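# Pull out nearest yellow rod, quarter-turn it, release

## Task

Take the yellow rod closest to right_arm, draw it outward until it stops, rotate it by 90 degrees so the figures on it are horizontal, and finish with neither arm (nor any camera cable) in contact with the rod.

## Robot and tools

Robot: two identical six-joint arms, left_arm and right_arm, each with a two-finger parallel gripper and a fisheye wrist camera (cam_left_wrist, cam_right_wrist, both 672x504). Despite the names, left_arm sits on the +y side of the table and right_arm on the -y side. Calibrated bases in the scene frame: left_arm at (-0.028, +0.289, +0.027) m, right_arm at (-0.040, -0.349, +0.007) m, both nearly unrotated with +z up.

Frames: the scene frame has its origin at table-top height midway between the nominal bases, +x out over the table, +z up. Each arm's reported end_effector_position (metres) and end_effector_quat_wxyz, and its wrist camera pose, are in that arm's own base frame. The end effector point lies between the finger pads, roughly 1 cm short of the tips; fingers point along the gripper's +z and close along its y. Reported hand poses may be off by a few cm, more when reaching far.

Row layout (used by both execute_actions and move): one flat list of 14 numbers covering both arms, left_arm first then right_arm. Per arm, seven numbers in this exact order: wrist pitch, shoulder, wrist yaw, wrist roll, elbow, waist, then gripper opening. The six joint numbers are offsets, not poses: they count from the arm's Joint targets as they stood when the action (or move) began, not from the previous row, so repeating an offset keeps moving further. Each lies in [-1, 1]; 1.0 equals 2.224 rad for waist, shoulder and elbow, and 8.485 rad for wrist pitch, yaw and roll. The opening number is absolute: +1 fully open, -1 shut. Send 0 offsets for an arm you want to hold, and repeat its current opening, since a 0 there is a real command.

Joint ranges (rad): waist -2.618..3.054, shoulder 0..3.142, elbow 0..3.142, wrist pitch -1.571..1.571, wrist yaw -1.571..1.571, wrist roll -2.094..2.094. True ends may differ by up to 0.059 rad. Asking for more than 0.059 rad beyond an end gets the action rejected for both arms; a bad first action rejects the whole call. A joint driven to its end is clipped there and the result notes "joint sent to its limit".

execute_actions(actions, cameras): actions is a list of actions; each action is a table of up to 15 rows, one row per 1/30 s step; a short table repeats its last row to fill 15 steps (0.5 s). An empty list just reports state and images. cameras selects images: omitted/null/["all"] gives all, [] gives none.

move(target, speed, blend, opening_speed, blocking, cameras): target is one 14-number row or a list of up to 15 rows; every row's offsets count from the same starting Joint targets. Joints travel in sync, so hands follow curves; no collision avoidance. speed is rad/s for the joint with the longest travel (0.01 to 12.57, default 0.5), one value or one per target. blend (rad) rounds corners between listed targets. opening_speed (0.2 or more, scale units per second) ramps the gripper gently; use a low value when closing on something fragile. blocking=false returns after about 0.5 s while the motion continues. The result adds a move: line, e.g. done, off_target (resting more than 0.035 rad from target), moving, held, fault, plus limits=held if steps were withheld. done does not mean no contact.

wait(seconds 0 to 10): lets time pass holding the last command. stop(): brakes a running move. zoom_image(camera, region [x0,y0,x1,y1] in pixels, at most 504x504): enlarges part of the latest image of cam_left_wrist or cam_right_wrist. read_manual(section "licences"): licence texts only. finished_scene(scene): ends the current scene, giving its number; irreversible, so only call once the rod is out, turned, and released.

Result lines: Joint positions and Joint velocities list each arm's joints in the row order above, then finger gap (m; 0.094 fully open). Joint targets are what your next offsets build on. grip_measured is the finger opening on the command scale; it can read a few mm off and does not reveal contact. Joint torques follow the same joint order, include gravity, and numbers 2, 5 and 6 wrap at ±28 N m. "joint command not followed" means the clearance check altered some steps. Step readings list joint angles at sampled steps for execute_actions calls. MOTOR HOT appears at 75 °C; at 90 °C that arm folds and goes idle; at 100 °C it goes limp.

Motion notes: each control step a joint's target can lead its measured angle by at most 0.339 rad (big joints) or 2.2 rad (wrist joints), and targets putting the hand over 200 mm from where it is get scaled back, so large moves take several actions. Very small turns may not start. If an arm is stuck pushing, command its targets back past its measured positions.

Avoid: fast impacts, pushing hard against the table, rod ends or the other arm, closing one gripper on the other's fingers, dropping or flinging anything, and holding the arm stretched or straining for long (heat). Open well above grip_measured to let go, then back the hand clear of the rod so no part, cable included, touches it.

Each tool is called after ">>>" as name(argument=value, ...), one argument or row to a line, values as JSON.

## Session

>>> execute_actions(
  actions=[],
)

Scene clock: 0.00 s.
left_arm: end_effector_position=(+0.3899, -0.0004, +0.1147) grip_measured=+1.000 end_effector_quat_wxyz=(+0.609, -0.026, +0.793, +0.006) | right_arm: end_effector_position=(+0.3960, -0.0474, +0.1154) grip_measured=+1.000 end_effector_quat_wxyz=(+0.595, +0.094, +0.794, -0.086)
Joint names: [wrist pitch, shoulder, wrist yaw, wrist roll, elbow, waist]
Joint positions: left_arm=[0.911 1.495 -0.08 -0.043 0.322 -0.04 0.094] | right_arm=[0.848 1.518 0.234 0.044 0.38 -0.018 0.094]
Joint velocities: within noise
Joint torques (N m): no reading
Heat: left arm: 41 °C; right arm: 42 °C.
Joint targets: left_arm=[0.899 1.493 -0.081 -0.042 0.324 -0.040] | right_arm=[0.837 1.515 0.234 0.045 0.383 -0.018]
Tool commands: left_gripper/opening=+1.0 right_gripper/opening=+1.0
camera_calibration:
cam_left_wrist: T_world_to_cam=[[0.0222135, -0.980285, 0.196335, -0.0420869], [-0.593611, -0.170951, -0.786385, 0.357186], [0.804446, -0.0990782, -0.585705, -0.125405], [0, 0, 0, 1]] pos_world=[0.313846, 0.00737939, 0.215698]
cam_right_wrist: T_world_to_cam=[[-0.244005, -0.947103, 0.208463, 0.0183839], [-0.655393, 0.00260904, -0.755284, 0.379511], [0.714788, -0.320918, -0.621361, -0.108823], [0, 0, 0, 1]] pos_world=[0.331, -0.0185021, 0.215188]

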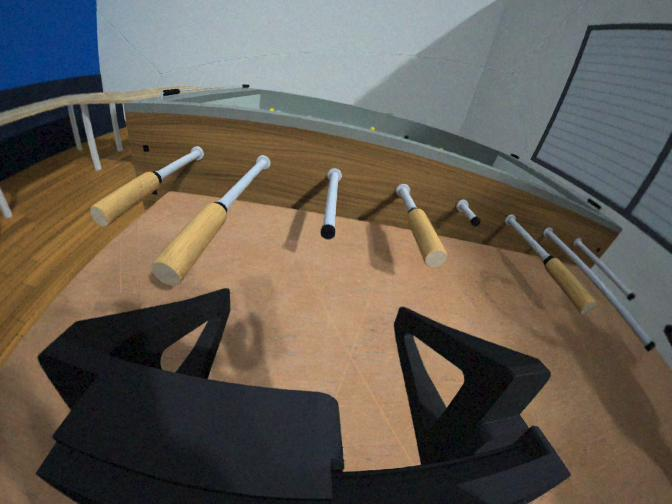

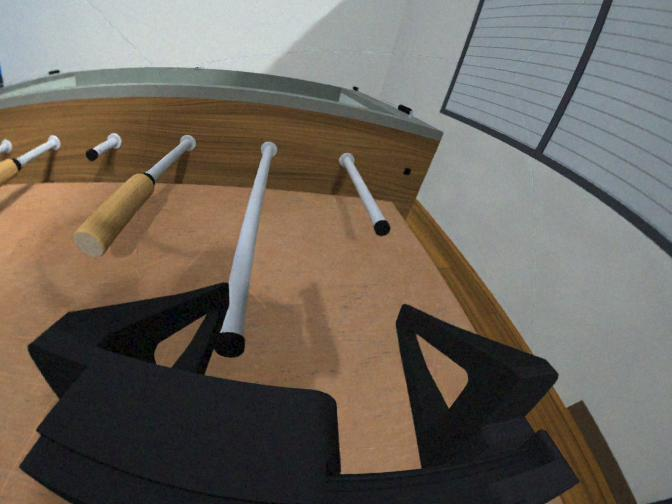

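>>> move(
  target=[0,0,0,0,0,0,1,-0.1507,-0.0459,-0.0276,-0.0053,0.5265,0.0531,1],
  speed=0.9,
  cameras=["cam_right_wrist"],
)

>>> zoom_image(
  camera="cam_right_wrist",
  region=[230, 140, 430, 260],
)

Scene clock: 20.33 s.
left_arm: end_effector_position=(+0.3899, -0.0004, +0.1147) grip_measured=+1.000 end_effector_quat_wxyz=(+0.609, -0.026, +0.793, +0.006) | right_arm: end_effector_position=(+0.4506, +0.0408, +0.3923) grip_measured=+1.000 end_effector_quat_wxyz=(+0.590, -0.031, +0.807, +0.025)
Joint names: [wrist pitch, shoulder, wrist yaw, wrist roll, elbow, waist]
Joint positions: left_arm=[0.911 1.495 -0.08 -0.043 0.322 -0.04 0.094] | right_arm=[-0.426 1.416 0.012 0.008 1.534 0.093 0.094]
Joint velocities: within noise
Joint torques (N m): left_arm=[1.89 -5.78 -0.03 0.02 5.33 -0.03] | right_arm=[1.68 -5.35 -0.09 -0.08 8.59 0.75]
Heat: left arm: 41 °C; right arm: 44 °C.
Joint targets: left_arm=[0.899 1.493 -0.081 -0.042 0.324 -0.040] | right_arm=[-0.442 1.413 0.000 0.000 1.554 0.100]
move: done
camera_calibration:
cam_right_wrist: T_world_to_cam=[[0.0849705, -0.979853, 0.180745, -0.0785074], [-0.641735, -0.192585, -0.742353, 0.620908], [0.762205, -0.0529121, -0.64517, 0.0296326], [0, 0, 0, 1]] pos_world=[0.382543, 0.0442197, 0.494241]
Images, in order (width x height): cam_right_wrist 672x504.

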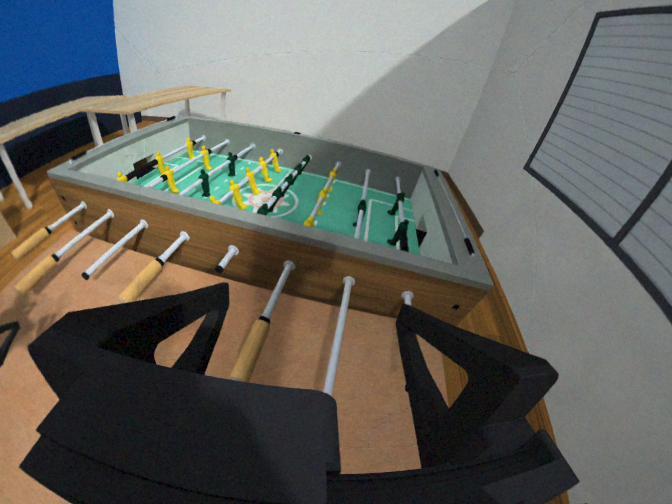

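Scaled by 2.520 from the camera's 672x504 image, which has a finer 960x720 frame.

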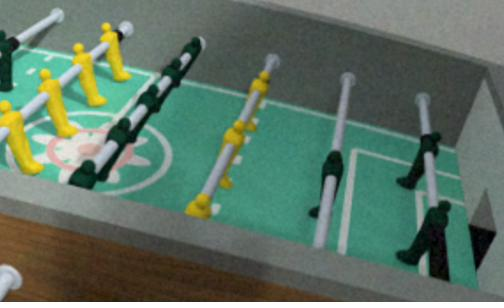

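>>> zoom_image(
  camera="cam_right_wrist",
  region=[210, 240, 350, 400],
)

Scaled by 3.150 from the camera's 672x504 image, which has a finer 960x720 frame.

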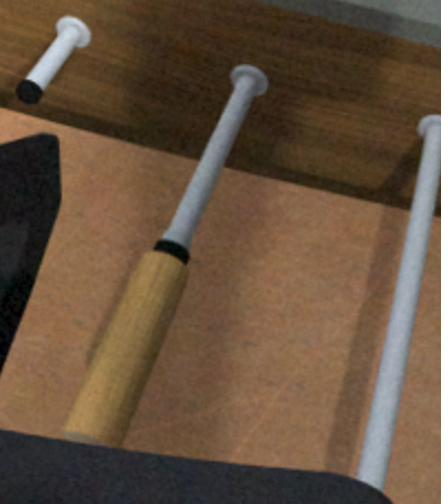

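>>> move(
  target=[
    [0,0,0,0,0,0,1,0.1703,0.1067,0.0855,-0.1851,-0.4526,0.2412,0.5],
    [0,0,0,0,0,0,1,0.2383,0.3907,0.0697,-0.1851,-0.3606,0.183,0.5],
  ],
  speed=0.9,
  blend=0.1,
  opening_speed=0.5,
  cameras=["cam_right_wrist"],
)

Scene clock: 72.20 s.
left_arm: end_effector_position=(+0.3899, -0.0004, +0.1147) grip_measured=+1.000 end_effector_quat_wxyz=(+0.609, -0.026, +0.793, +0.006) | right_arm: end_effector_position=(+0.4637, +0.1459, +0.0673) grip_measured=+0.502 end_effector_quat_wxyz=(+0.458, -0.495, +0.526, -0.518)
Joint names: [wrist pitch, shoulder, wrist yaw, wrist roll, elbow, waist]
Joint positions: left_arm=[0.911 1.495 -0.08 -0.043 0.322 -0.04 0.094] | right_arm=[1.481 2.268 0.604 -1.573 0.736 0.513 0.071]
Joint velocities: within noise
Joint torques (N m): left_arm=[1.87 -5.75 -0.03 0.02 5.35 -0.06] | right_arm=[2.33 -7.49 -0.07 0.03 4.53 -0.44]
Heat: left arm: 41 °C; right arm: 46 °C.
Joint targets: left_arm=[0.899 1.493 -0.081 -0.042 0.324 -0.040] | right_arm=[1.554 2.282 0.591 -1.571 0.752 0.507]
joint sent to its limit (right arm) — the wrist pitch, upper limit.
move: off_target (right_arm); right_arm: the wrist pitch is farthest, 0.099 rad from its target
camera_calibration:
cam_right_wrist: T_world_to_cam=[[0.0113857, 0.208294, 0.978, -0.110813], [-0.472304, -0.860964, 0.188866, 0.364632], [0.881362, -0.464064, 0.0885752, -0.229108], [0, 0, 0, 1]] pos_world=[0.375407, 0.230696, 0.0598023]
Images, in order (width x height): cam_right_wrist 672x504.

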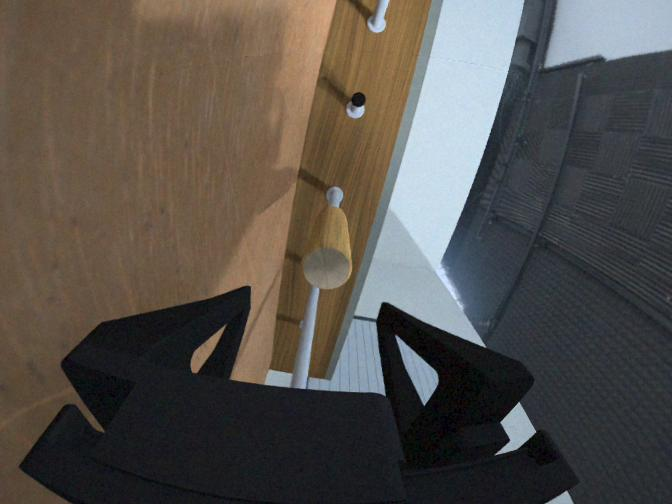

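>>> move(
  target=[0,0,0,0,0,0,1,-0.0199,0.0598,-0.0121,0,0.1344,-0.0463,0.5],
  cameras=["cam_right_wrist"],
  speed=0.35,
)

Scene clock: 86.80 s.
left_arm: end_effector_position=(+0.3899, -0.0004, +0.1147) grip_measured=+1.000 end_effector_quat_wxyz=(+0.609, -0.026, +0.793, +0.006) | right_arm: end_effector_position=(+0.5379, +0.1414, +0.0781) grip_measured=+0.502 end_effector_quat_wxyz=(+0.485, -0.468, +0.519, -0.526)
Joint names: [wrist pitch, shoulder, wrist yaw, wrist roll, elbow, waist]
Joint positions: left_arm=[0.911 1.495 -0.08 -0.043 0.322 -0.04 0.094] | right_arm=[1.386 2.39 0.501 -1.573 1.031 0.41 0.071]
Joint velocities: within noise
Joint torques (N m): left_arm=[1.89 -5.74 -0.02 0.02 5.34 -0.06] | right_arm=[1.67 -8.32 -0.11 0.03 5.71 -0.47]
Heat: left arm: 41 °C; right arm: 49 °C.
Joint targets: left_arm=[0.899 1.493 -0.081 -0.042 0.324 -0.040] | right_arm=[1.385 2.415 0.489 -1.570 1.051 0.404]
move: done
camera_calibration:
cam_right_wrist: T_world_to_cam=[[-0.0570301, 0.172987, 0.983272, -0.0798904], [-0.483214, -0.866614, 0.124437, 0.40546], [0.873643, -0.468034, 0.133013, -0.296256], [0, 0, 0, 1]] pos_world=[0.45019, 0.226539, 0.0675056]
Images, in order (width x height): cam_right_wrist 672x504.

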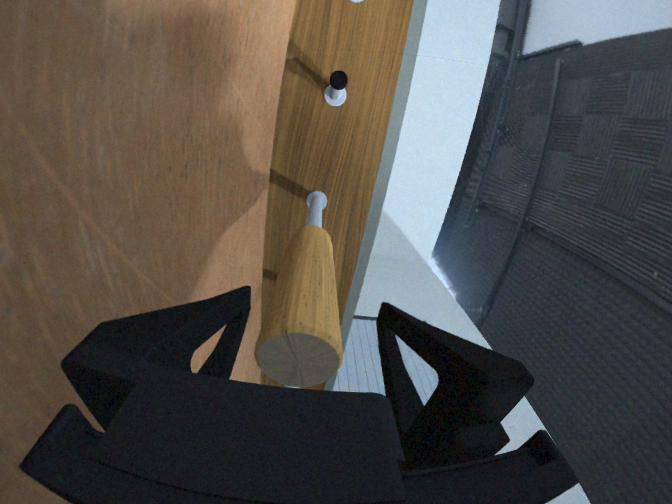

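>>> move(
  target=[
    [0,0,0,0,0,0,1,-0.0033,0,0,0,0,0,0.5],
    [0,0,0,0,0,0,1,-0.0033,0,0,0,0,0,-0.7],
  ],
  cameras=["cam_right_wrist"],
  opening_speed=0.8,
)

Scene clock: 102.80 s.
left_arm: end_effector_position=(+0.3899, -0.0004, +0.1147) grip_measured=+1.000 end_effector_quat_wxyz=(+0.609, -0.026, +0.793, +0.006) | right_arm: end_effector_position=(+0.5379, +0.1416, +0.0717) grip_measured=-0.306 end_effector_quat_wxyz=(+0.476, -0.478, +0.522, -0.523)
Joint names: [wrist pitch, shoulder, wrist yaw, wrist roll, elbow, waist]
Joint positions: left_arm=[0.911 1.495 -0.08 -0.043 0.322 -0.04 0.094] | right_arm=[1.359 2.391 0.501 -1.573 1.031 0.41 0.033]
Joint velocities: within noise
Joint torques (N m): left_arm=[1.89 -5.82 -0.03 0.02 5.31 -0.05] | right_arm=[1.67 -8.36 -0.09 0.04 5.71 -0.49]
Heat: left arm: 40 °C; right arm: 46 °C.
Joint targets: left_arm=[0.899 1.493 -0.081 -0.042 0.324 -0.040] | right_arm=[1.357 2.415 0.489 -1.570 1.051 0.404]
move: done
camera_calibration:
cam_right_wrist: T_world_to_cam=[[-0.0323423, 0.18441, 0.982317, -0.0885241], [-0.479109, -0.865412, 0.146688, 0.402461], [0.877159, -0.465893, 0.116342, -0.296409], [0, 0, 0, 1]] pos_world=[0.449958, 0.226524, 0.0624071]
Images, in order (width x height): cam_right_wrist 672x504.

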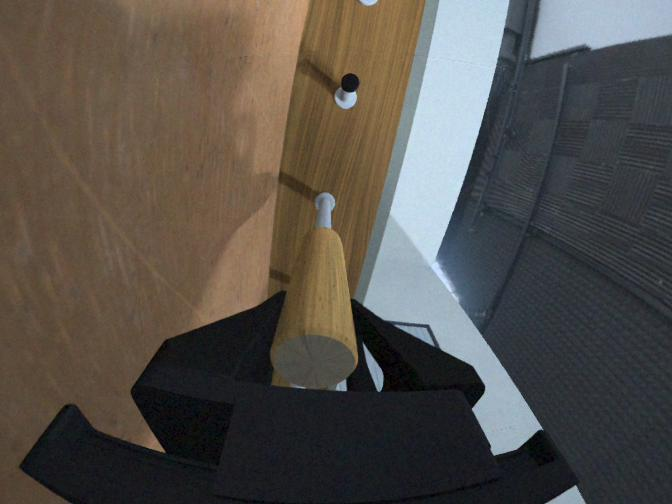

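>>> move(
  target=[
    [0,0,0,0,0,0,1,-0.0,0,0,0.1874,0,0,-0.7],
    [0,0,0,0,0,0,1,0.021,-0.0439,0.0051,0.1874,-0.0843,0.0243,-0.7],
    [0,0,0,0,0,0,1,0.0226,-0.0768,0.0105,0.19,-0.1407,0.045,-0.7],
  ],
  speed=[0.9,0.3,0.25],
  blend=[0,0.04,0],
  cameras=["cam_right_wrist"],
)

Scene clock: 119.27 s.
left_arm: end_effector_position=(+0.3899, -0.0004, +0.1147) grip_measured=+1.000 end_effector_quat_wxyz=(+0.609, -0.026, +0.793, +0.006) | right_arm: end_effector_position=(+0.4691, +0.1468, +0.0668) grip_measured=-0.307 end_effector_quat_wxyz=(+0.692, +0.022, +0.721, -0.030)
Joint names: [wrist pitch, shoulder, wrist yaw, wrist roll, elbow, waist]
Joint positions: left_arm=[0.911 1.495 -0.08 -0.043 0.322 -0.04 0.094] | right_arm=[1.478 2.277 0.572 0.012 0.751 0.499 0.033]
Joint velocities: within noise
Joint torques (N m): left_arm=[1.89 -5.78 -0.04 0.02 5.33 -0.06] | right_arm=[2.33 -11.37 0.12 0.32 2.36 0.54]
Heat: left arm: 40 °C; right arm: 46 °C.
Joint targets: left_arm=[0.899 1.493 -0.081 -0.042 0.324 -0.040] | right_arm=[1.549 2.244 0.578 0.041 0.738 0.505]
move: off_target (right_arm); right_arm: the wrist pitch is farthest, 0.071 rad from its target
camera_calibration:
cam_right_wrist: T_world_to_cam=[[-0.11346, -0.974537, 0.1934, 0.174087], [-0.445564, -0.124076, -0.88661, 0.319088], [0.888032, -0.186767, -0.420141, -0.243235], [0, 0, 0, 1]] pos_world=[0.377926, 0.163817, 0.147046]
Images, in order (width x height): cam_right_wrist 672x504.

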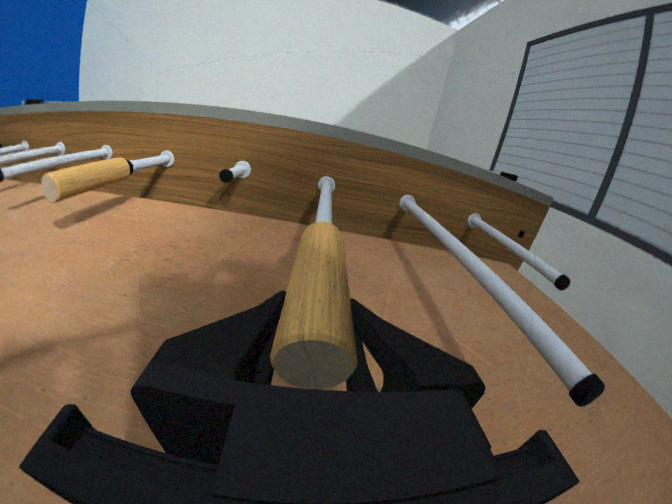

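>>> move(
  target=[0,0,0,0,0,0,1,0.0004,-0.0122,0.0024,0.0011,-0.0203,0.009,-0.7],
  speed=0.15,
  cameras=[],
)

>>> move(
  target=[0,0,0,0,0,0,1,0,-0.0122,0.0024,0.0011,-0.0203,0.009,-0.7],
  speed=0.15,
  cameras=["cam_right_wrist"],
)

Scene clock: 127.87 s.
left_arm: end_effector_position=(+0.3899, -0.0004, +0.1147) grip_measured=+1.000 end_effector_quat_wxyz=(+0.609, -0.026, +0.793, +0.006) | right_arm: end_effector_position=(+0.4590, +0.1484, +0.0672) grip_measured=-0.307 end_effector_quat_wxyz=(+0.688, +0.021, +0.725, -0.028)
Joint names: [wrist pitch, shoulder, wrist yaw, wrist roll, elbow, waist]
Joint positions: left_arm=[0.911 1.495 -0.08 -0.043 0.322 -0.04 0.094] | right_arm=[1.478 2.252 0.585 0.022 0.712 0.516 0.033]
Joint velocities: within noise
Joint torques (N m): left_arm=[1.89 -5.76 -0.03 0.01 5.35 -0.06] | right_arm=[2.36 -11.43 0.21 0.33 1.81 0.76]
Heat: left arm: 40 °C; right arm: 48 °C.
Joint targets: left_arm=[0.899 1.493 -0.081 -0.042 0.324 -0.040] | right_arm=[1.552 2.217 0.598 0.051 0.693 0.524]
move: off_target (right_arm); right_arm: the wrist pitch is farthest, 0.075 rad from its target
No camera images: "cameras" was empty.

Scene clock: 128.63 s.
left_arm: end_effector_position=(+0.3899, -0.0004, +0.1147) grip_measured=+1.000 end_effector_quat_wxyz=(+0.609, -0.026, +0.793, +0.006) | right_arm: end_effector_position=(+0.4562, +0.1491, +0.0669) grip_measured=-0.307 end_effector_quat_wxyz=(+0.684, +0.019, +0.729, -0.026)
Joint names: [wrist pitch, shoulder, wrist yaw, wrist roll, elbow, waist]
Joint positions: left_arm=[0.911 1.495 -0.08 -0.043 0.322 -0.04 0.094] | right_arm=[1.458 2.235 0.581 0.03 0.7 0.519 0.033]
Joint velocities: within noise
Joint torques (N m): left_arm=[1.87 -5.75 -0.03 0.02 5.31 -0.05] | right_arm=[2.54 -12.14 0.48 0.3 -0.47 2.28]
Heat: left arm: 40 °C; right arm: 48 °C.
Joint targets: left_arm=[0.899 1.493 -0.081 -0.042 0.324 -0.040] | right_arm=[1.552 2.190 0.619 0.060 0.648 0.544]
move: off_target (right_arm); right_arm: the wrist pitch is farthest, 0.094 rad from its target
camera_calibration:
cam_right_wrist: T_world_to_cam=[[-0.0989678, -0.976275, 0.192596, 0.168522], [-0.464974, -0.125747, -0.876349, 0.322229], [0.879775, -0.176282, -0.441497, -0.227745], [0, 0, 0, 1]] pos_world=[0.366871, 0.164896, 0.149379]
Images, in order (width x height): cam_right_wrist 672x504.

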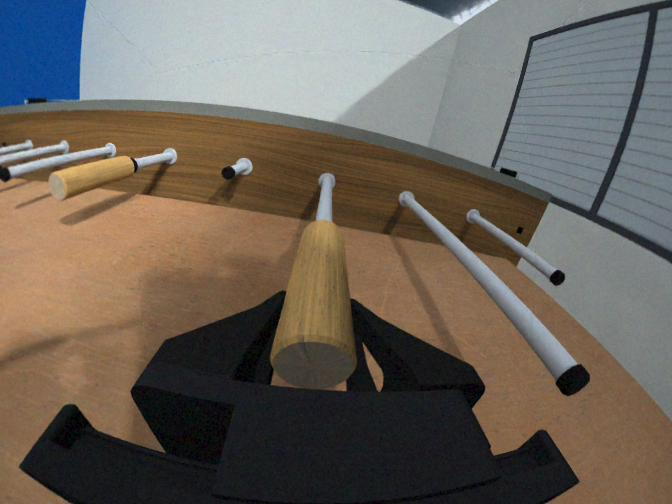

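>>> move(
  target=[0,0,0,0,0,0,1,0,-0.0092,0.0012,0.0005,-0.0150,0.0045,-0.7],
  speed=0.15,
  cameras=[],
)

Scene clock: 133.77 s.
left_arm: end_effector_position=(+0.3899, -0.0004, +0.1147) grip_measured=+1.000 end_effector_quat_wxyz=(+0.609, -0.026, +0.793, +0.006) | right_arm: end_effector_position=(+0.4556, +0.1490, +0.0676) grip_measured=-0.307 end_effector_quat_wxyz=(+0.680, +0.018, +0.732, -0.026)
Joint names: [wrist pitch, shoulder, wrist yaw, wrist roll, elbow, waist]
Joint positions: left_arm=[0.911 1.495 -0.08 -0.043 0.322 -0.04 0.094] | right_arm=[1.438 2.221 0.58 0.035 0.695 0.519 0.033]
Joint velocities: within noise
Joint torques (N m): left_arm=[1.89 -5.78 -0.04 0.03 5.3 -0.03] | right_arm=[2.71 -12.59 0.61 0.33 -2.7 3.17]
Heat: left arm: 40 °C; right arm: 49 °C.
Joint targets: left_arm=[0.899 1.493 -0.081 -0.042 0.324 -0.040] | right_arm=[1.552 2.169 0.629 0.064 0.614 0.554]
move: off_target (right_arm); right_arm: the wrist pitch is farthest, 0.114 rad from its target
No camera images: "cameras" was empty.

>>> move(
  target=[
    [0,0,0,0,0,0,1,0,0.0175,-0.0034,-0.0011,0.0292,-0.0108,-0.7],
    [0,0,0,0,0,0,1,0,0.0175,-0.0034,-0.0011,0.0292,-0.0108,0.5],
  ],
  cameras=["cam_right_wrist"],
  speed=0.2,
  opening_speed=0.8,
)

Scene clock: 157.30 s.
left_arm: end_effector_position=(+0.3899, -0.0004, +0.1147) grip_measured=+1.000 end_effector_quat_wxyz=(+0.609, -0.026, +0.793, +0.006) | right_arm: end_effector_position=(+0.4545, +0.1489, +0.0766) grip_measured=+0.498 end_effector_quat_wxyz=(+0.693, +0.031, +0.720, -0.020)
Joint names: [wrist pitch, shoulder, wrist yaw, wrist roll, elbow, waist]
Joint positions: left_arm=[0.911 1.495 -0.08 -0.043 0.322 -0.04 0.094] | right_arm=[1.481 2.221 0.598 0.04 0.694 0.526 0.07]
Joint velocities: within noise
Joint torques (N m): left_arm=[1.89 -5.74 -0.04 0.01 5.33 -0.05] | right_arm=[2.32 -9.28 0.09 0.17 2.24 0.46]
Heat: left arm: 40 °C; right arm: 56 °C.
Joint targets: left_arm=[0.899 1.493 -0.081 -0.042 0.324 -0.040] | right_arm=[1.552 2.208 0.600 0.055 0.679 0.530]
move: off_target (right_arm); target 2's new numbers were sent with right_arm's wrist pitch 0.114 rad from that target; right_arm: the wrist pitch is farthest, 0.071 rad from its target
camera_calibration:
cam_right_wrist: T_world_to_cam=[[-0.114163, -0.979416, 0.166466, 0.175611], [-0.441458, -0.100096, -0.891681, 0.316519], [0.889989, -0.175285, -0.420944, -0.228359], [0, 0, 0, 1]] pos_world=[0.363015, 0.16365, 0.156874]
Images, in order (width x height): cam_right_wrist 672x504.

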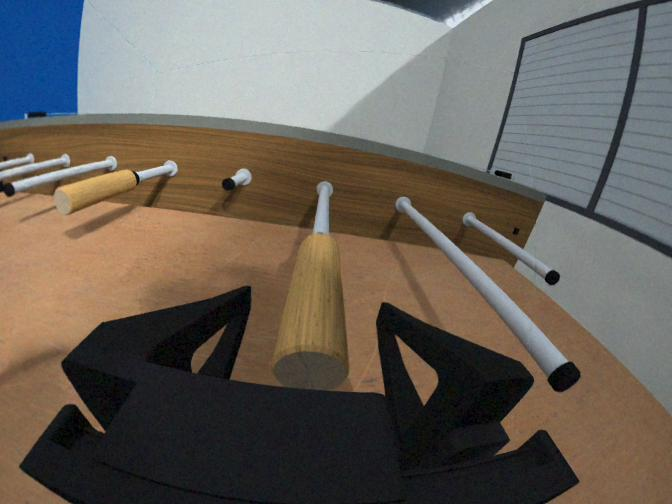

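>>> move(
  target=[
    [0,0,0,0,0,0,1,0,-0.0441,0.0154,0.0035,-0.085,0.054,0.6],
    [0,0,0,0,0,0,1,-0.0961,-0.3216,0.016,0.0053,-0.033,0.054,0.6],
    [0,0,0,0,0,0,1,-0.235,-0.3575,-0.0707,-0.0065,0.3934,-0.1933,0.6],
  ],
  cameras=["cam_right_wrist"],
  speed=[0.3,0.8,0.9],
  blend=[0.0,0.1,0],
)

>>> zoom_image(
  camera="cam_right_wrist",
  region=[230, 140, 430, 260],
)

Scene clock: 171.90 s.
left_arm: end_effector_position=(+0.3899, -0.0004, +0.1147) grip_measured=+1.000 end_effector_quat_wxyz=(+0.609, -0.026, +0.793, +0.006) | right_arm: end_effector_position=(+0.4507, +0.0459, +0.3903) grip_measured=+0.598 end_effector_quat_wxyz=(+0.588, -0.035, +0.808, +0.028)
Joint names: [wrist pitch, shoulder, wrist yaw, wrist roll, elbow, waist]
Joint positions: left_arm=[0.911 1.495 -0.08 -0.043 0.322 -0.04 0.094] | right_arm=[-0.427 1.419 0.012 0.008 1.532 0.104 0.075]
Joint velocities: within noise
Joint torques (N m): left_arm=[1.88 -5.75 -0.02 0.02 5.34 -0.09] | right_arm=[1.61 -5.56 -0.15 -0.08 8.75 -0.28]
Heat: left arm: 40 °C; right arm: 54 °C.
Joint targets: left_arm=[0.899 1.493 -0.081 -0.042 0.324 -0.040] | right_arm=[-0.442 1.413 0.000 0.000 1.554 0.100]
move: done
camera_calibration:
cam_right_wrist: T_world_to_cam=[[0.0966327, -0.978749, 0.180869, -0.0785482], [-0.642879, -0.200104, -0.739368, 0.620287], [0.759848, -0.0448296, -0.648554, 0.0305548], [0, 0, 0, 1]] pos_world=[0.383143, 0.0486128, 0.492643]
Images, in order (width x height): cam_right_wrist 672x504.

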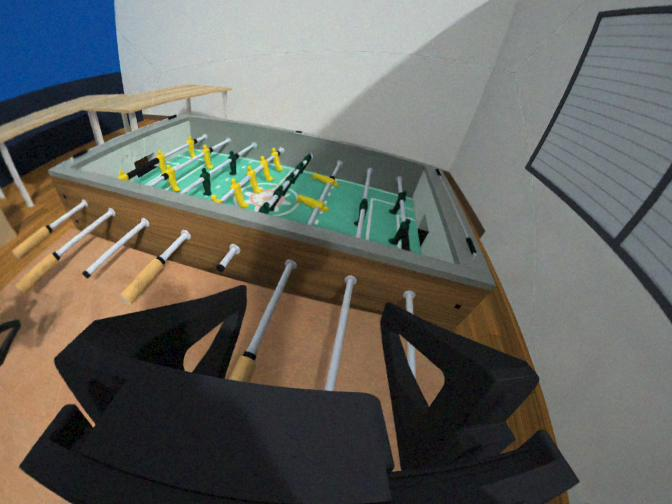

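Scaled by 2.520 from the camera's 672x504 image, which has a finer 960x720 frame.

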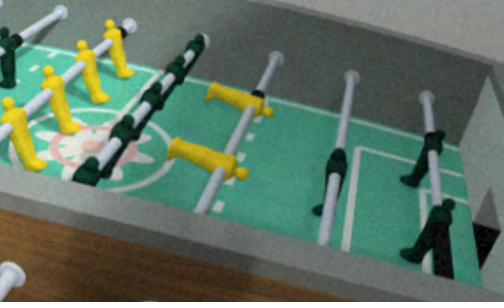

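>>> zoom_image(
  camera="cam_right_wrist",
  region=[290, 155, 350, 225],
)

Scaled by 7.200 from the camera's 672x504 image, which has a finer 960x720 frame.

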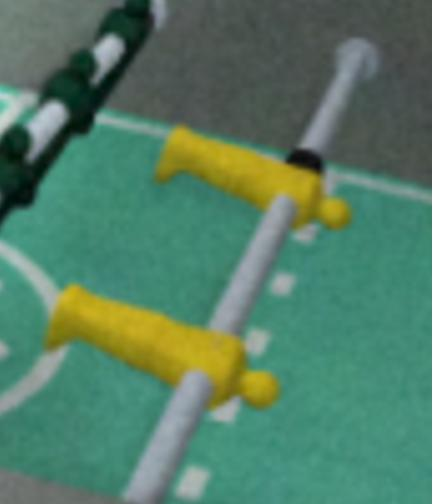

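>>> finished_scene(
  scene=2,
)

The scene is finished: the task was done.


## Next scene

The same job, from a new start.

>>> execute_actions(
  actions=[],
)

Scene clock: 0.00 s.
left_arm: end_effector_position=(+0.4127, +0.0165, +0.1264) grip_measured=+1.000 end_effector_quat_wxyz=(+0.618, -0.002, +0.786, +0.007) | right_arm: end_effector_position=(+0.3903, -0.0463, +0.1052) grip_measured=+1.000 end_effector_quat_wxyz=(+0.587, +0.098, +0.798, -0.097)
Joint names: [wrist pitch, shoulder, wrist yaw, wrist roll, elbow, waist]
Joint positions: left_arm=[0.901 1.55 0.039 0.018 0.411 0.054 0.094] | right_arm=[0.871 1.537 0.276 0.046 0.357 0.003 0.094]
Joint velocities: within noise
Joint torques (N m): no reading
Heat: left arm: 39 °C; right arm: 40 °C.
Joint targets: left_arm=[0.889 1.548 0.039 0.019 0.413 0.054] | right_arm=[0.861 1.534 0.277 0.048 0.360 0.003]
Tool commands: left_gripper/opening=+1.0 right_gripper/opening=+1.0
camera_calibration:
cam_left_wrist: T_world_to_cam=[[-0.0177666, -0.985889, 0.166453, -0.00796993], [-0.580802, -0.125334, -0.804339, 0.378982], [0.813851, -0.110967, -0.570379, -0.140833], [0, 0, 0, 1]] pos_world=[0.334589, 0.0240143, 0.225829]
cam_right_wrist: T_world_to_cam=[[-0.259, -0.939853, 0.222701, 0.0247898], [-0.669431, 0.00846419, -0.742826, 0.372487], [0.696262, -0.341475, -0.631359, -0.103415], [0, 0, 0, 1]] pos_world=[0.327779, -0.0151678, 0.20588]

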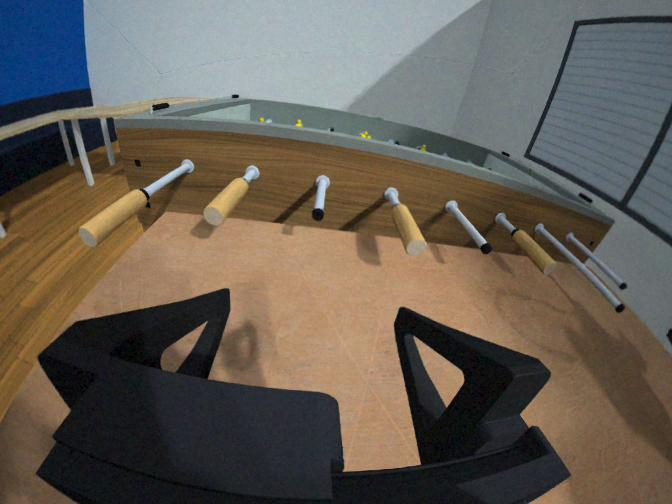

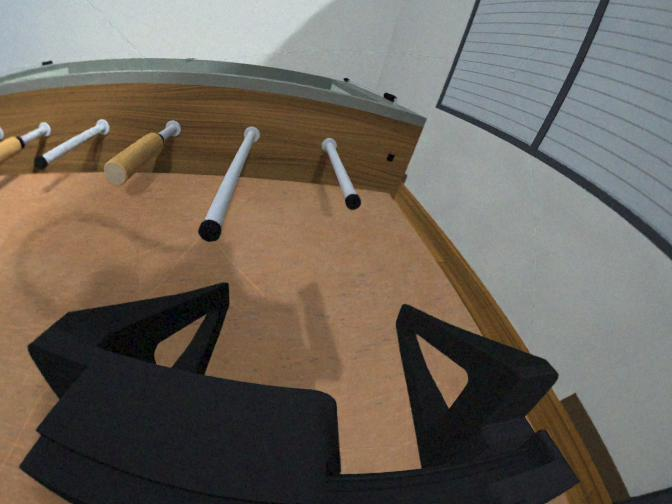

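>>> move(
  target=[0,0,0,0,0,0,1,-0.1536,-0.0544,-0.0326,-0.0057,0.5369,0.0436,0.5],
  speed=0.9,
  cameras=["cam_right_wrist"],
)

>>> zoom_image(
  camera="cam_right_wrist",
  region=[210, 240, 350, 400],
)

>>> zoom_image(
  camera="cam_right_wrist",
  region=[250, 140, 390, 240],
)

Scene clock: 19.30 s.
left_arm: end_effector_position=(+0.4127, +0.0165, +0.1264) grip_measured=+1.000 end_effector_quat_wxyz=(+0.618, -0.002, +0.786, +0.007) | right_arm: end_effector_position=(+0.4503, +0.0404, +0.3932) grip_measured=+0.502 end_effector_quat_wxyz=(+0.590, -0.031, +0.806, +0.024)
Joint names: [wrist pitch, shoulder, wrist yaw, wrist roll, elbow, waist]
Joint positions: left_arm=[0.901 1.55 0.039 0.018 0.411 0.054 0.094] | right_arm=[-0.428 1.416 0.013 0.006 1.536 0.092 0.071]
Joint velocities: within noise
Joint torques (N m): left_arm=[1.85 -6.8 -0.01 0.02 5.7 -0.02] | right_arm=[1.56 -5.33 -0.11 -0.07 8.38 0.73]
Heat: left arm: 39 °C; right arm: 42 °C.
Joint targets: left_arm=[0.889 1.548 0.039 0.019 0.413 0.054] | right_arm=[-0.442 1.413 0.001 -0.001 1.554 0.100]
move: done
camera_calibration:
cam_right_wrist: T_world_to_cam=[[0.0837835, -0.97957, 0.182819, -0.0793928], [-0.640892, -0.193456, -0.742854, 0.621168], [0.763045, -0.0549282, -0.644007, 0.0296352], [0, 0, 0, 1]] pos_world=[0.38214, 0.0440259, 0.495037]
Images, in order (width x height): cam_right_wrist 672x504.

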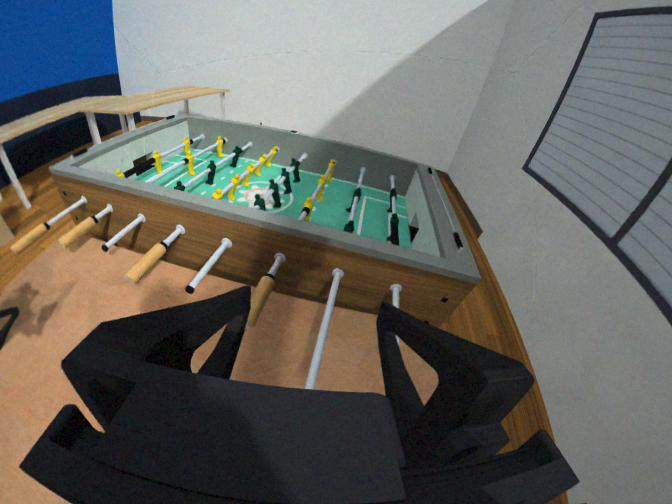

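Scaled by 3.150 from the camera's 672x504 image, which has a finer 960x720 frame.

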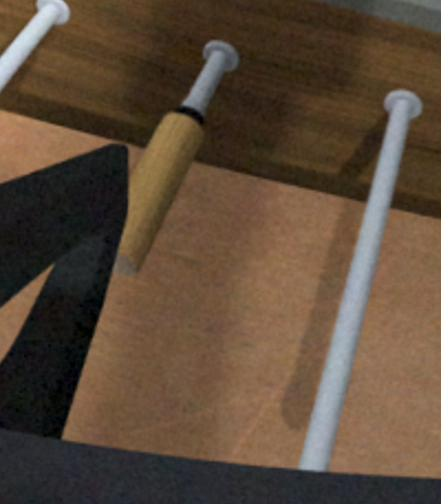

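Scaled by 3.600 from the camera's 672x504 image, which has a finer 960x720 frame.

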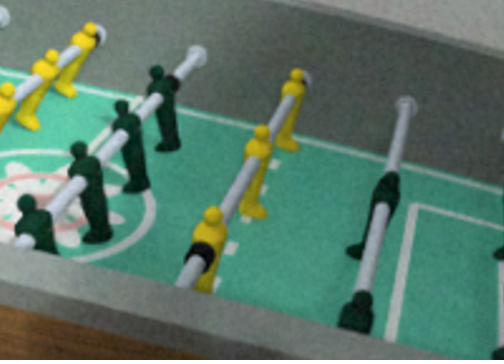

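>>> move(
  target=[
    [0,0,0,0,0,0,1,0.1793,0.2689,0.0698,-0.185,-0.2797,0.1857,0.5],
    [0,0,0,0,0,0,1,0.2103,0.4784,0.0589,-0.185,-0.1515,0.1475,0.5],
  ],
  speed=1.0,
  blend=0.1,
  cameras=["cam_right_wrist"],
)

Scene clock: 49.93 s.
left_arm: end_effector_position=(+0.4127, +0.0165, +0.1264) grip_measured=+1.000 end_effector_quat_wxyz=(+0.618, -0.002, +0.786, +0.007) | right_arm: end_effector_position=(+0.5648, +0.1637, +0.0791) grip_measured=+0.502 end_effector_quat_wxyz=(+0.494, -0.464, +0.515, -0.526)
Joint names: [wrist pitch, shoulder, wrist yaw, wrist roll, elbow, waist]
Joint positions: left_arm=[0.901 1.55 0.039 0.018 0.411 0.054 0.094] | right_arm=[1.313 2.463 0.513 -1.573 1.197 0.43 0.071]
Joint velocities: within noise
Joint torques (N m): left_arm=[1.85 -6.78 -0.02 0.02 5.65 -0.06] | right_arm=[1.92 -10.07 -0.12 0.04 6.15 -0.13]
Heat: left arm: 39 °C; right arm: 43 °C.
Joint targets: left_arm=[0.889 1.548 0.039 0.019 0.413 0.054] | right_arm=[1.342 2.477 0.500 -1.571 1.217 0.428]
move: done
camera_calibration:
cam_right_wrist: T_world_to_cam=[[-0.0756244, 0.164935, 0.983401, -0.0713665], [-0.478351, -0.871334, 0.109353, 0.436796], [0.874907, -0.462141, 0.144791, -0.312086], [0, 0, 0, 1]] pos_world=[0.476591, 0.248139, 0.0676038]
Images, in order (width x height): cam_right_wrist 672x504.

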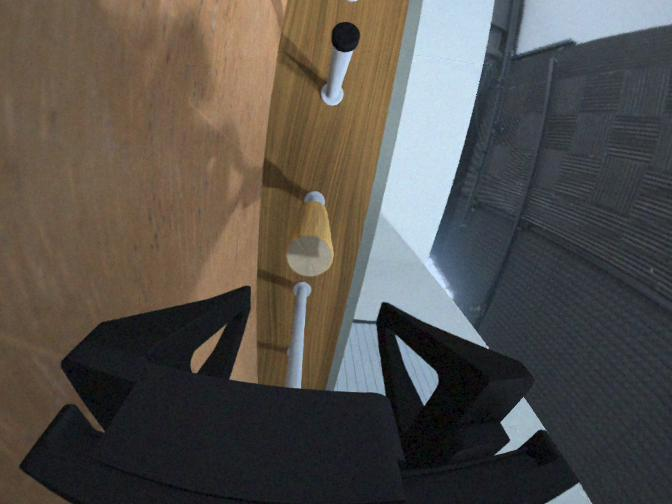

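>>> move(
  target=[0,0,0,0,0,0,1,-0.0397,0.076,-0.0085,0,0.188,-0.0315,0.5],
  cameras=["cam_right_wrist"],
  speed=0.4,
)

Scene clock: 64.93 s.
left_arm: end_effector_position=(+0.4127, +0.0165, +0.1264) grip_measured=+1.000 end_effector_quat_wxyz=(+0.618, -0.002, +0.786, +0.007) | right_arm: end_effector_position=(+0.6446, +0.1664, +0.0771) grip_measured=+0.502 end_effector_quat_wxyz=(+0.483, -0.479, +0.517, -0.520)
Joint names: [wrist pitch, shoulder, wrist yaw, wrist roll, elbow, waist]
Joint positions: left_arm=[0.901 1.55 0.039 0.018 0.411 0.054 0.094] | right_arm=[1.018 2.619 0.442 -1.574 1.61 0.366 0.071]
Joint velocities: within noise
Joint torques (N m): left_arm=[1.85 -6.78 -0.02 0.01 5.61 -0.09] | right_arm=[1.55 -10.93 -0.08 0.04 7.72 -0.64]
Heat: left arm: 39 °C; right arm: 44 °C.
Joint targets: left_arm=[0.889 1.548 0.039 0.019 0.413 0.054] | right_arm=[1.005 2.646 0.428 -1.571 1.635 0.358]
move: done
camera_calibration:
cam_right_wrist: T_world_to_cam=[[-0.0434349, 0.181056, 0.982513, -0.0871646], [-0.467424, -0.872848, 0.140183, 0.468467], [0.882965, -0.453162, 0.122542, -0.385455], [0, 0, 0, 1]] pos_world=[0.555531, 0.250009, 0.0672035]
Images, in order (width x height): cam_right_wrist 672x504.

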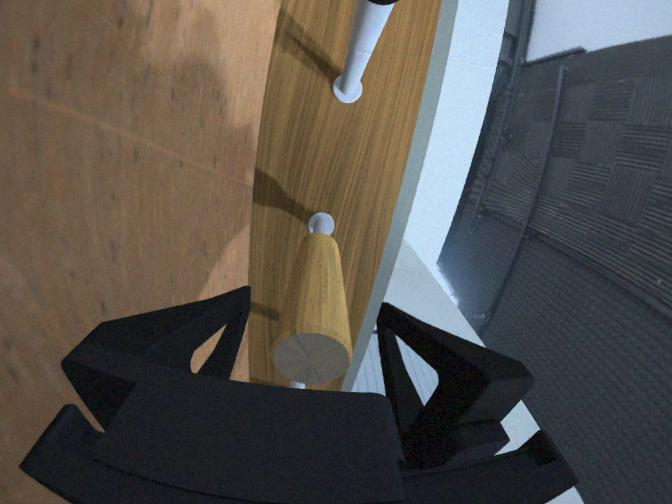

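>>> move(
  target=[
    [0,0,0,0,0,0,1,-0.0011,0,0,0,0,0,0.5],
    [0,0,0,0,0,0,1,-0.0011,0,0,0,0,0,-0.7],
    [0,0,0,0,0,0,1,0,0,0,0.1874,0,0,-0.7],
    [0,0,0,0,0,0,1,0.0217,-0.0664,0.0051,0.1874,-0.1249,0.021,-0.7],
    [0,0,0,0,0,0,1,0.0371,-0.1006,0.0103,0.1874,-0.2089,0.0406,-0.7],
    [0,0,0,0,0,0,1,0.0503,-0.1292,0.0164,0.1874,-0.2836,0.0638,-0.7],
    [0,0,0,0,0,0,1,0.0569,-0.1416,0.0198,0.1874,-0.3188,0.0771,-0.7],
  ],
  speed=[0.4,0.4,1.0,0.3,0.3,0.3,0.3],
  blend=[0,0,0,0.04,0.04,0.04,0],
  opening_speed=0.9,
  cameras=["cam_right_wrist"],
)

Scene clock: 102.07 s.
left_arm: end_effector_position=(+0.4127, +0.0165, +0.1264) grip_measured=+1.000 end_effector_quat_wxyz=(+0.618, -0.002, +0.786, +0.007) | right_arm: end_effector_position=(+0.5009, +0.1747, +0.0730) grip_measured=-0.306 end_effector_quat_wxyz=(+0.710, +0.026, +0.703, -0.026)
Joint names: [wrist pitch, shoulder, wrist yaw, wrist roll, elbow, waist]
Joint positions: left_arm=[0.901 1.55 0.039 0.018 0.411 0.054 0.094] | right_arm=[1.435 2.363 0.597 -0.005 0.94 0.524 0.033]
Joint velocities: within noise
Joint torques (N m): left_arm=[1.85 -6.78 0 0.01 5.65 -0.06] | right_arm=[2.11 -12.51 0.04 0.28 2.78 0.55]
Heat: left arm: 39 °C; right arm: 45 °C.
Joint targets: left_arm=[0.889 1.548 0.039 0.019 0.413 0.054] | right_arm=[1.488 2.331 0.597 0.020 0.926 0.530]
move: off_target (right_arm); blend cut to 0.0391 rad at target 6; right_arm: the wrist pitch is farthest, 0.053 rad from its target
camera_calibration:
cam_right_wrist: T_world_to_cam=[[-0.122971, -0.976569, 0.176608, 0.209962], [-0.399587, -0.114173, -0.909558, 0.31918], [0.90841, -0.182419, -0.376184, -0.277896], [0, 0, 0, 1]] pos_world=[0.405803, 0.190791, 0.148692]
Images, in order (width x height): cam_right_wrist 672x504.

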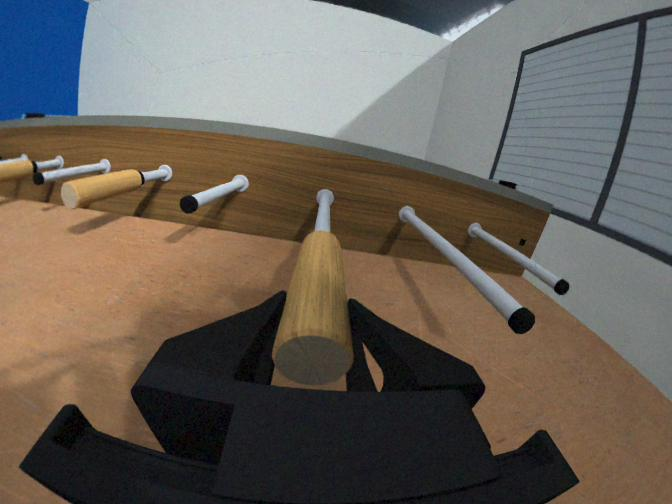

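>>> move(
  target=[0,0,0,0,0,0,1,0.0035,-0.0070,0.0024,0,-0.0209,0.009,-0.7],
  speed=0.15,
  cameras=[],
)

>>> move(
  target=[0,0,0,0,0,0,1,0.0026,-0.0070,0.0024,0,-0.0209,0.009,-0.7],
  speed=0.15,
  cameras=[],
)

Scene clock: 111.90 s.
left_arm: end_effector_position=(+0.4127, +0.0165, +0.1264) grip_measured=+1.000 end_effector_quat_wxyz=(+0.618, -0.002, +0.786, +0.007) | right_arm: end_effector_position=(+0.4892, +0.1758, +0.0725) grip_measured=-0.306 end_effector_quat_wxyz=(+0.709, +0.026, +0.704, -0.026)
Joint names: [wrist pitch, shoulder, wrist yaw, wrist roll, elbow, waist]
Joint positions: left_arm=[0.901 1.55 0.039 0.018 0.411 0.054 0.094] | right_arm=[1.459 2.347 0.614 -0.004 0.896 0.542 0.033]
Joint velocities: within noise
Joint torques (N m): left_arm=[1.85 -6.78 0.01 0.01 5.65 -0.02] | right_arm=[2.15 -12.15 0.06 0.27 2.48 0.7]
Heat: left arm: 39 °C; right arm: 46 °C.
Joint targets: left_arm=[0.889 1.548 0.039 0.019 0.413 0.054] | right_arm=[1.518 2.316 0.617 0.020 0.880 0.550]
move: off_target (right_arm); right_arm: the wrist pitch is farthest, 0.059 rad from its target
No camera images: "cameras" was empty.

Scene clock: 112.67 s.
left_arm: end_effector_position=(+0.4127, +0.0165, +0.1264) grip_measured=+1.000 end_effector_quat_wxyz=(+0.618, -0.002, +0.786, +0.007) | right_arm: end_effector_position=(+0.4769, +0.1768, +0.0719) grip_measured=-0.306 end_effector_quat_wxyz=(+0.707, +0.025, +0.707, -0.026)
Joint names: [wrist pitch, shoulder, wrist yaw, wrist roll, elbow, waist]
Joint positions: left_arm=[0.901 1.55 0.039 0.018 0.411 0.054 0.094] | right_arm=[1.479 2.329 0.634 -0.002 0.85 0.562 0.033]
Joint velocities: within noise
Joint torques (N m): left_arm=[1.84 -6.74 0 0.01 5.65 -0.08] | right_arm=[2.16 -11.69 0.08 0.24 2.26 0.69]
Heat: left arm: 39 °C; right arm: 46 °C.
Joint targets: left_arm=[0.889 1.548 0.039 0.019 0.413 0.054] | right_arm=[1.540 2.300 0.637 0.019 0.833 0.570]
move: off_target (right_arm); right_arm: the wrist pitch is farthest, 0.061 rad from its target
No camera images: "cameras" was empty.

>>> move(
  target=[0,0,0,0,0,0,1,0.0014,-0.0165,0.0027,0.0018,-0.0228,0.0101,-0.7],
  speed=0.15,
  cameras=[],
)

Scene clock: 121.33 s.
left_arm: end_effector_position=(+0.4127, +0.0165, +0.1264) grip_measured=+1.000 end_effector_quat_wxyz=(+0.618, -0.002, +0.786, +0.007) | right_arm: end_effector_position=(+0.4742, +0.1785, +0.0741) grip_measured=-0.306 end_effector_quat_wxyz=(+0.703, +0.022, +0.710, -0.023)
Joint names: [wrist pitch, shoulder, wrist yaw, wrist roll, elbow, waist]
Joint positions: left_arm=[0.901 1.55 0.039 0.018 0.411 0.054 0.094] | right_arm=[1.459 2.307 0.63 0.006 0.837 0.567 0.033]
Joint velocities: within noise
Joint torques (N m): left_arm=[1.86 -6.76 -0.01 0.02 5.71 -0.06] | right_arm=[2.45 -12.82 0.37 0.32 -0.36 2.29]
Heat: left arm: 39 °C; right arm: 47 °C.
Joint targets: left_arm=[0.889 1.548 0.039 0.019 0.413 0.054] | right_arm=[1.552 2.263 0.660 0.035 0.782 0.592]
move: off_target (right_arm); right_arm: the wrist pitch is farthest, 0.093 rad from its target
No camera images: "cameras" was empty.

>>> move(
  target=[
    [0,0,0,0,0,0,1,0,-0.0092,0.0012,0.0005,-0.015,0.0045,-0.7],
    [0,0,0,0,0,0,1,0,0.0083,-0.0022,-0.0006,0.0142,-0.0063,-0.7],
    [0,0,0,0,0,0,1,0,0.0083,-0.0022,-0.0006,0.0142,-0.0063,0.5],
  ],
  cameras=["cam_right_wrist"],
  speed=0.15,
  opening_speed=0.8,
)

Scene clock: 132.10 s.
left_arm: end_effector_position=(+0.4127, +0.0165, +0.1264) grip_measured=+1.000 end_effector_quat_wxyz=(+0.618, -0.002, +0.786, +0.007) | right_arm: end_effector_position=(+0.4715, +0.1793, +0.0824) grip_measured=+0.497 end_effector_quat_wxyz=(+0.711, +0.031, +0.702, -0.015)
Joint names: [wrist pitch, shoulder, wrist yaw, wrist roll, elbow, waist]
Joint positions: left_arm=[0.901 1.55 0.039 0.018 0.411 0.054 0.094] | right_arm=[1.481 2.294 0.639 0.015 0.827 0.574 0.07]
Joint velocities: within noise
Joint torques (N m): left_arm=[1.86 -6.79 -0.01 0.03 5.64 -0.08] | right_arm=[2.25 -10.1 0.07 0.16 2.58 0.44]
Heat: left arm: 39 °C; right arm: 49 °C.
Joint targets: left_arm=[0.889 1.548 0.039 0.019 0.413 0.054] | right_arm=[1.552 2.282 0.641 0.030 0.814 0.578]
move: off_target (right_arm); target 3's new numbers were sent with right_arm's wrist pitch 0.111 rad from that target; right_arm: the wrist pitch is farthest, 0.071 rad from its target
camera_calibration:
cam_right_wrist: T_world_to_cam=[[-0.115225, -0.981355, 0.153837, 0.208341], [-0.395019, -0.0968281, -0.913556, 0.311556], [0.911418, -0.166033, -0.376497, -0.251153], [0, 0, 0, 1]] pos_world=[0.375982, 0.192924, 0.158015]
Images, in order (width x height): cam_right_wrist 672x504.

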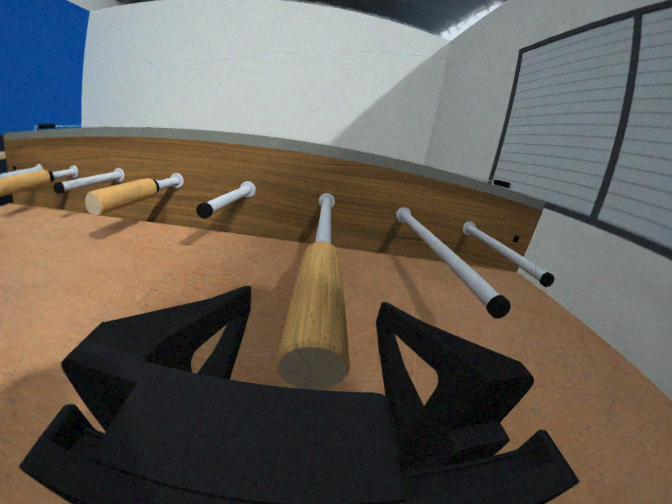

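>>> move(
  target=[
    [0,0,0,0,0,0,1,-0.002,-0.0562,0.0152,0.0071,-0.0895,0.0535,0.6],
    [0,0,0,0,0,0,1,-0.0835,-0.3005,0.0185,0.0071,-0.0646,0.0652,0.6],
    [0,0,0,0,0,0,1,-0.235,-0.3907,-0.0755,-0.0035,0.3327,-0.2149,0.6],
  ],
  cameras=["cam_right_wrist"],
  speed=[0.3,0.8,0.9],
  blend=[0.0,0.1,0],
)

>>> zoom_image(
  camera="cam_right_wrist",
  region=[260, 145, 370, 225],
)

Scene clock: 153.40 s.
left_arm: end_effector_position=(+0.4127, +0.0165, +0.1264) grip_measured=+1.000 end_effector_quat_wxyz=(+0.618, -0.002, +0.786, +0.007) | right_arm: end_effector_position=(+0.4505, +0.0453, +0.3913) grip_measured=+0.598 end_effector_quat_wxyz=(+0.588, -0.035, +0.807, +0.027)
Joint names: [wrist pitch, shoulder, wrist yaw, wrist roll, elbow, waist]
Joint positions: left_arm=[0.901 1.55 0.039 0.018 0.411 0.054 0.094] | right_arm=[-0.428 1.418 0.013 0.007 1.534 0.103 0.075]
Joint velocities: within noise
Joint torques (N m): left_arm=[1.86 -6.79 0 0.01 5.64 -0.02] | right_arm=[1.62 -5.55 -0.06 -0.07 8.54 -0.24]
Heat: left arm: 39 °C; right arm: 49 °C.
Joint targets: left_arm=[0.889 1.548 0.039 0.019 0.413 0.054] | right_arm=[-0.442 1.413 0.001 0.000 1.554 0.100]
move: done
camera_calibration:
cam_right_wrist: T_world_to_cam=[[0.0948462, -0.978661, 0.182283, -0.078961], [-0.64202, -0.200075, -0.740122, 0.6206], [0.760799, -0.0468317, -0.647296, 0.0304767], [0, 0, 0, 1]] pos_world=[0.38274, 0.0483175, 0.493441]
Images, in order (width x height): cam_right_wrist 672x504.

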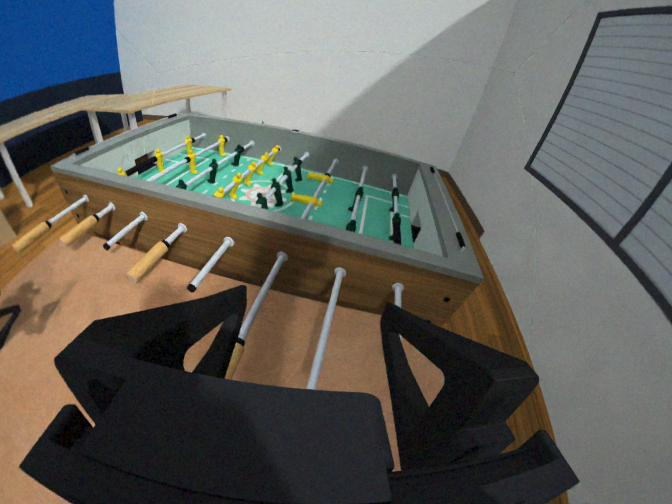

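Scaled by 4.582 from the camera's 672x504 image, which has a finer 960x720 frame.

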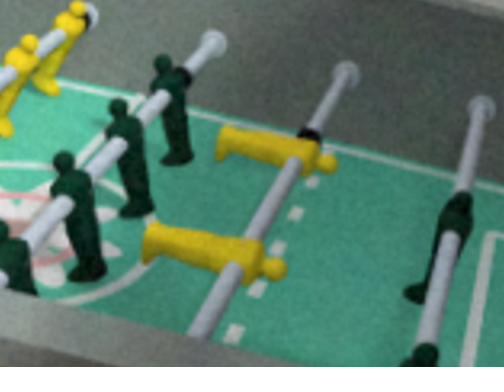

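Men lie flat, rod fully out, gripper clear.

>>> finished_scene(
  scene=3,
)

The scene is finished: the task was done.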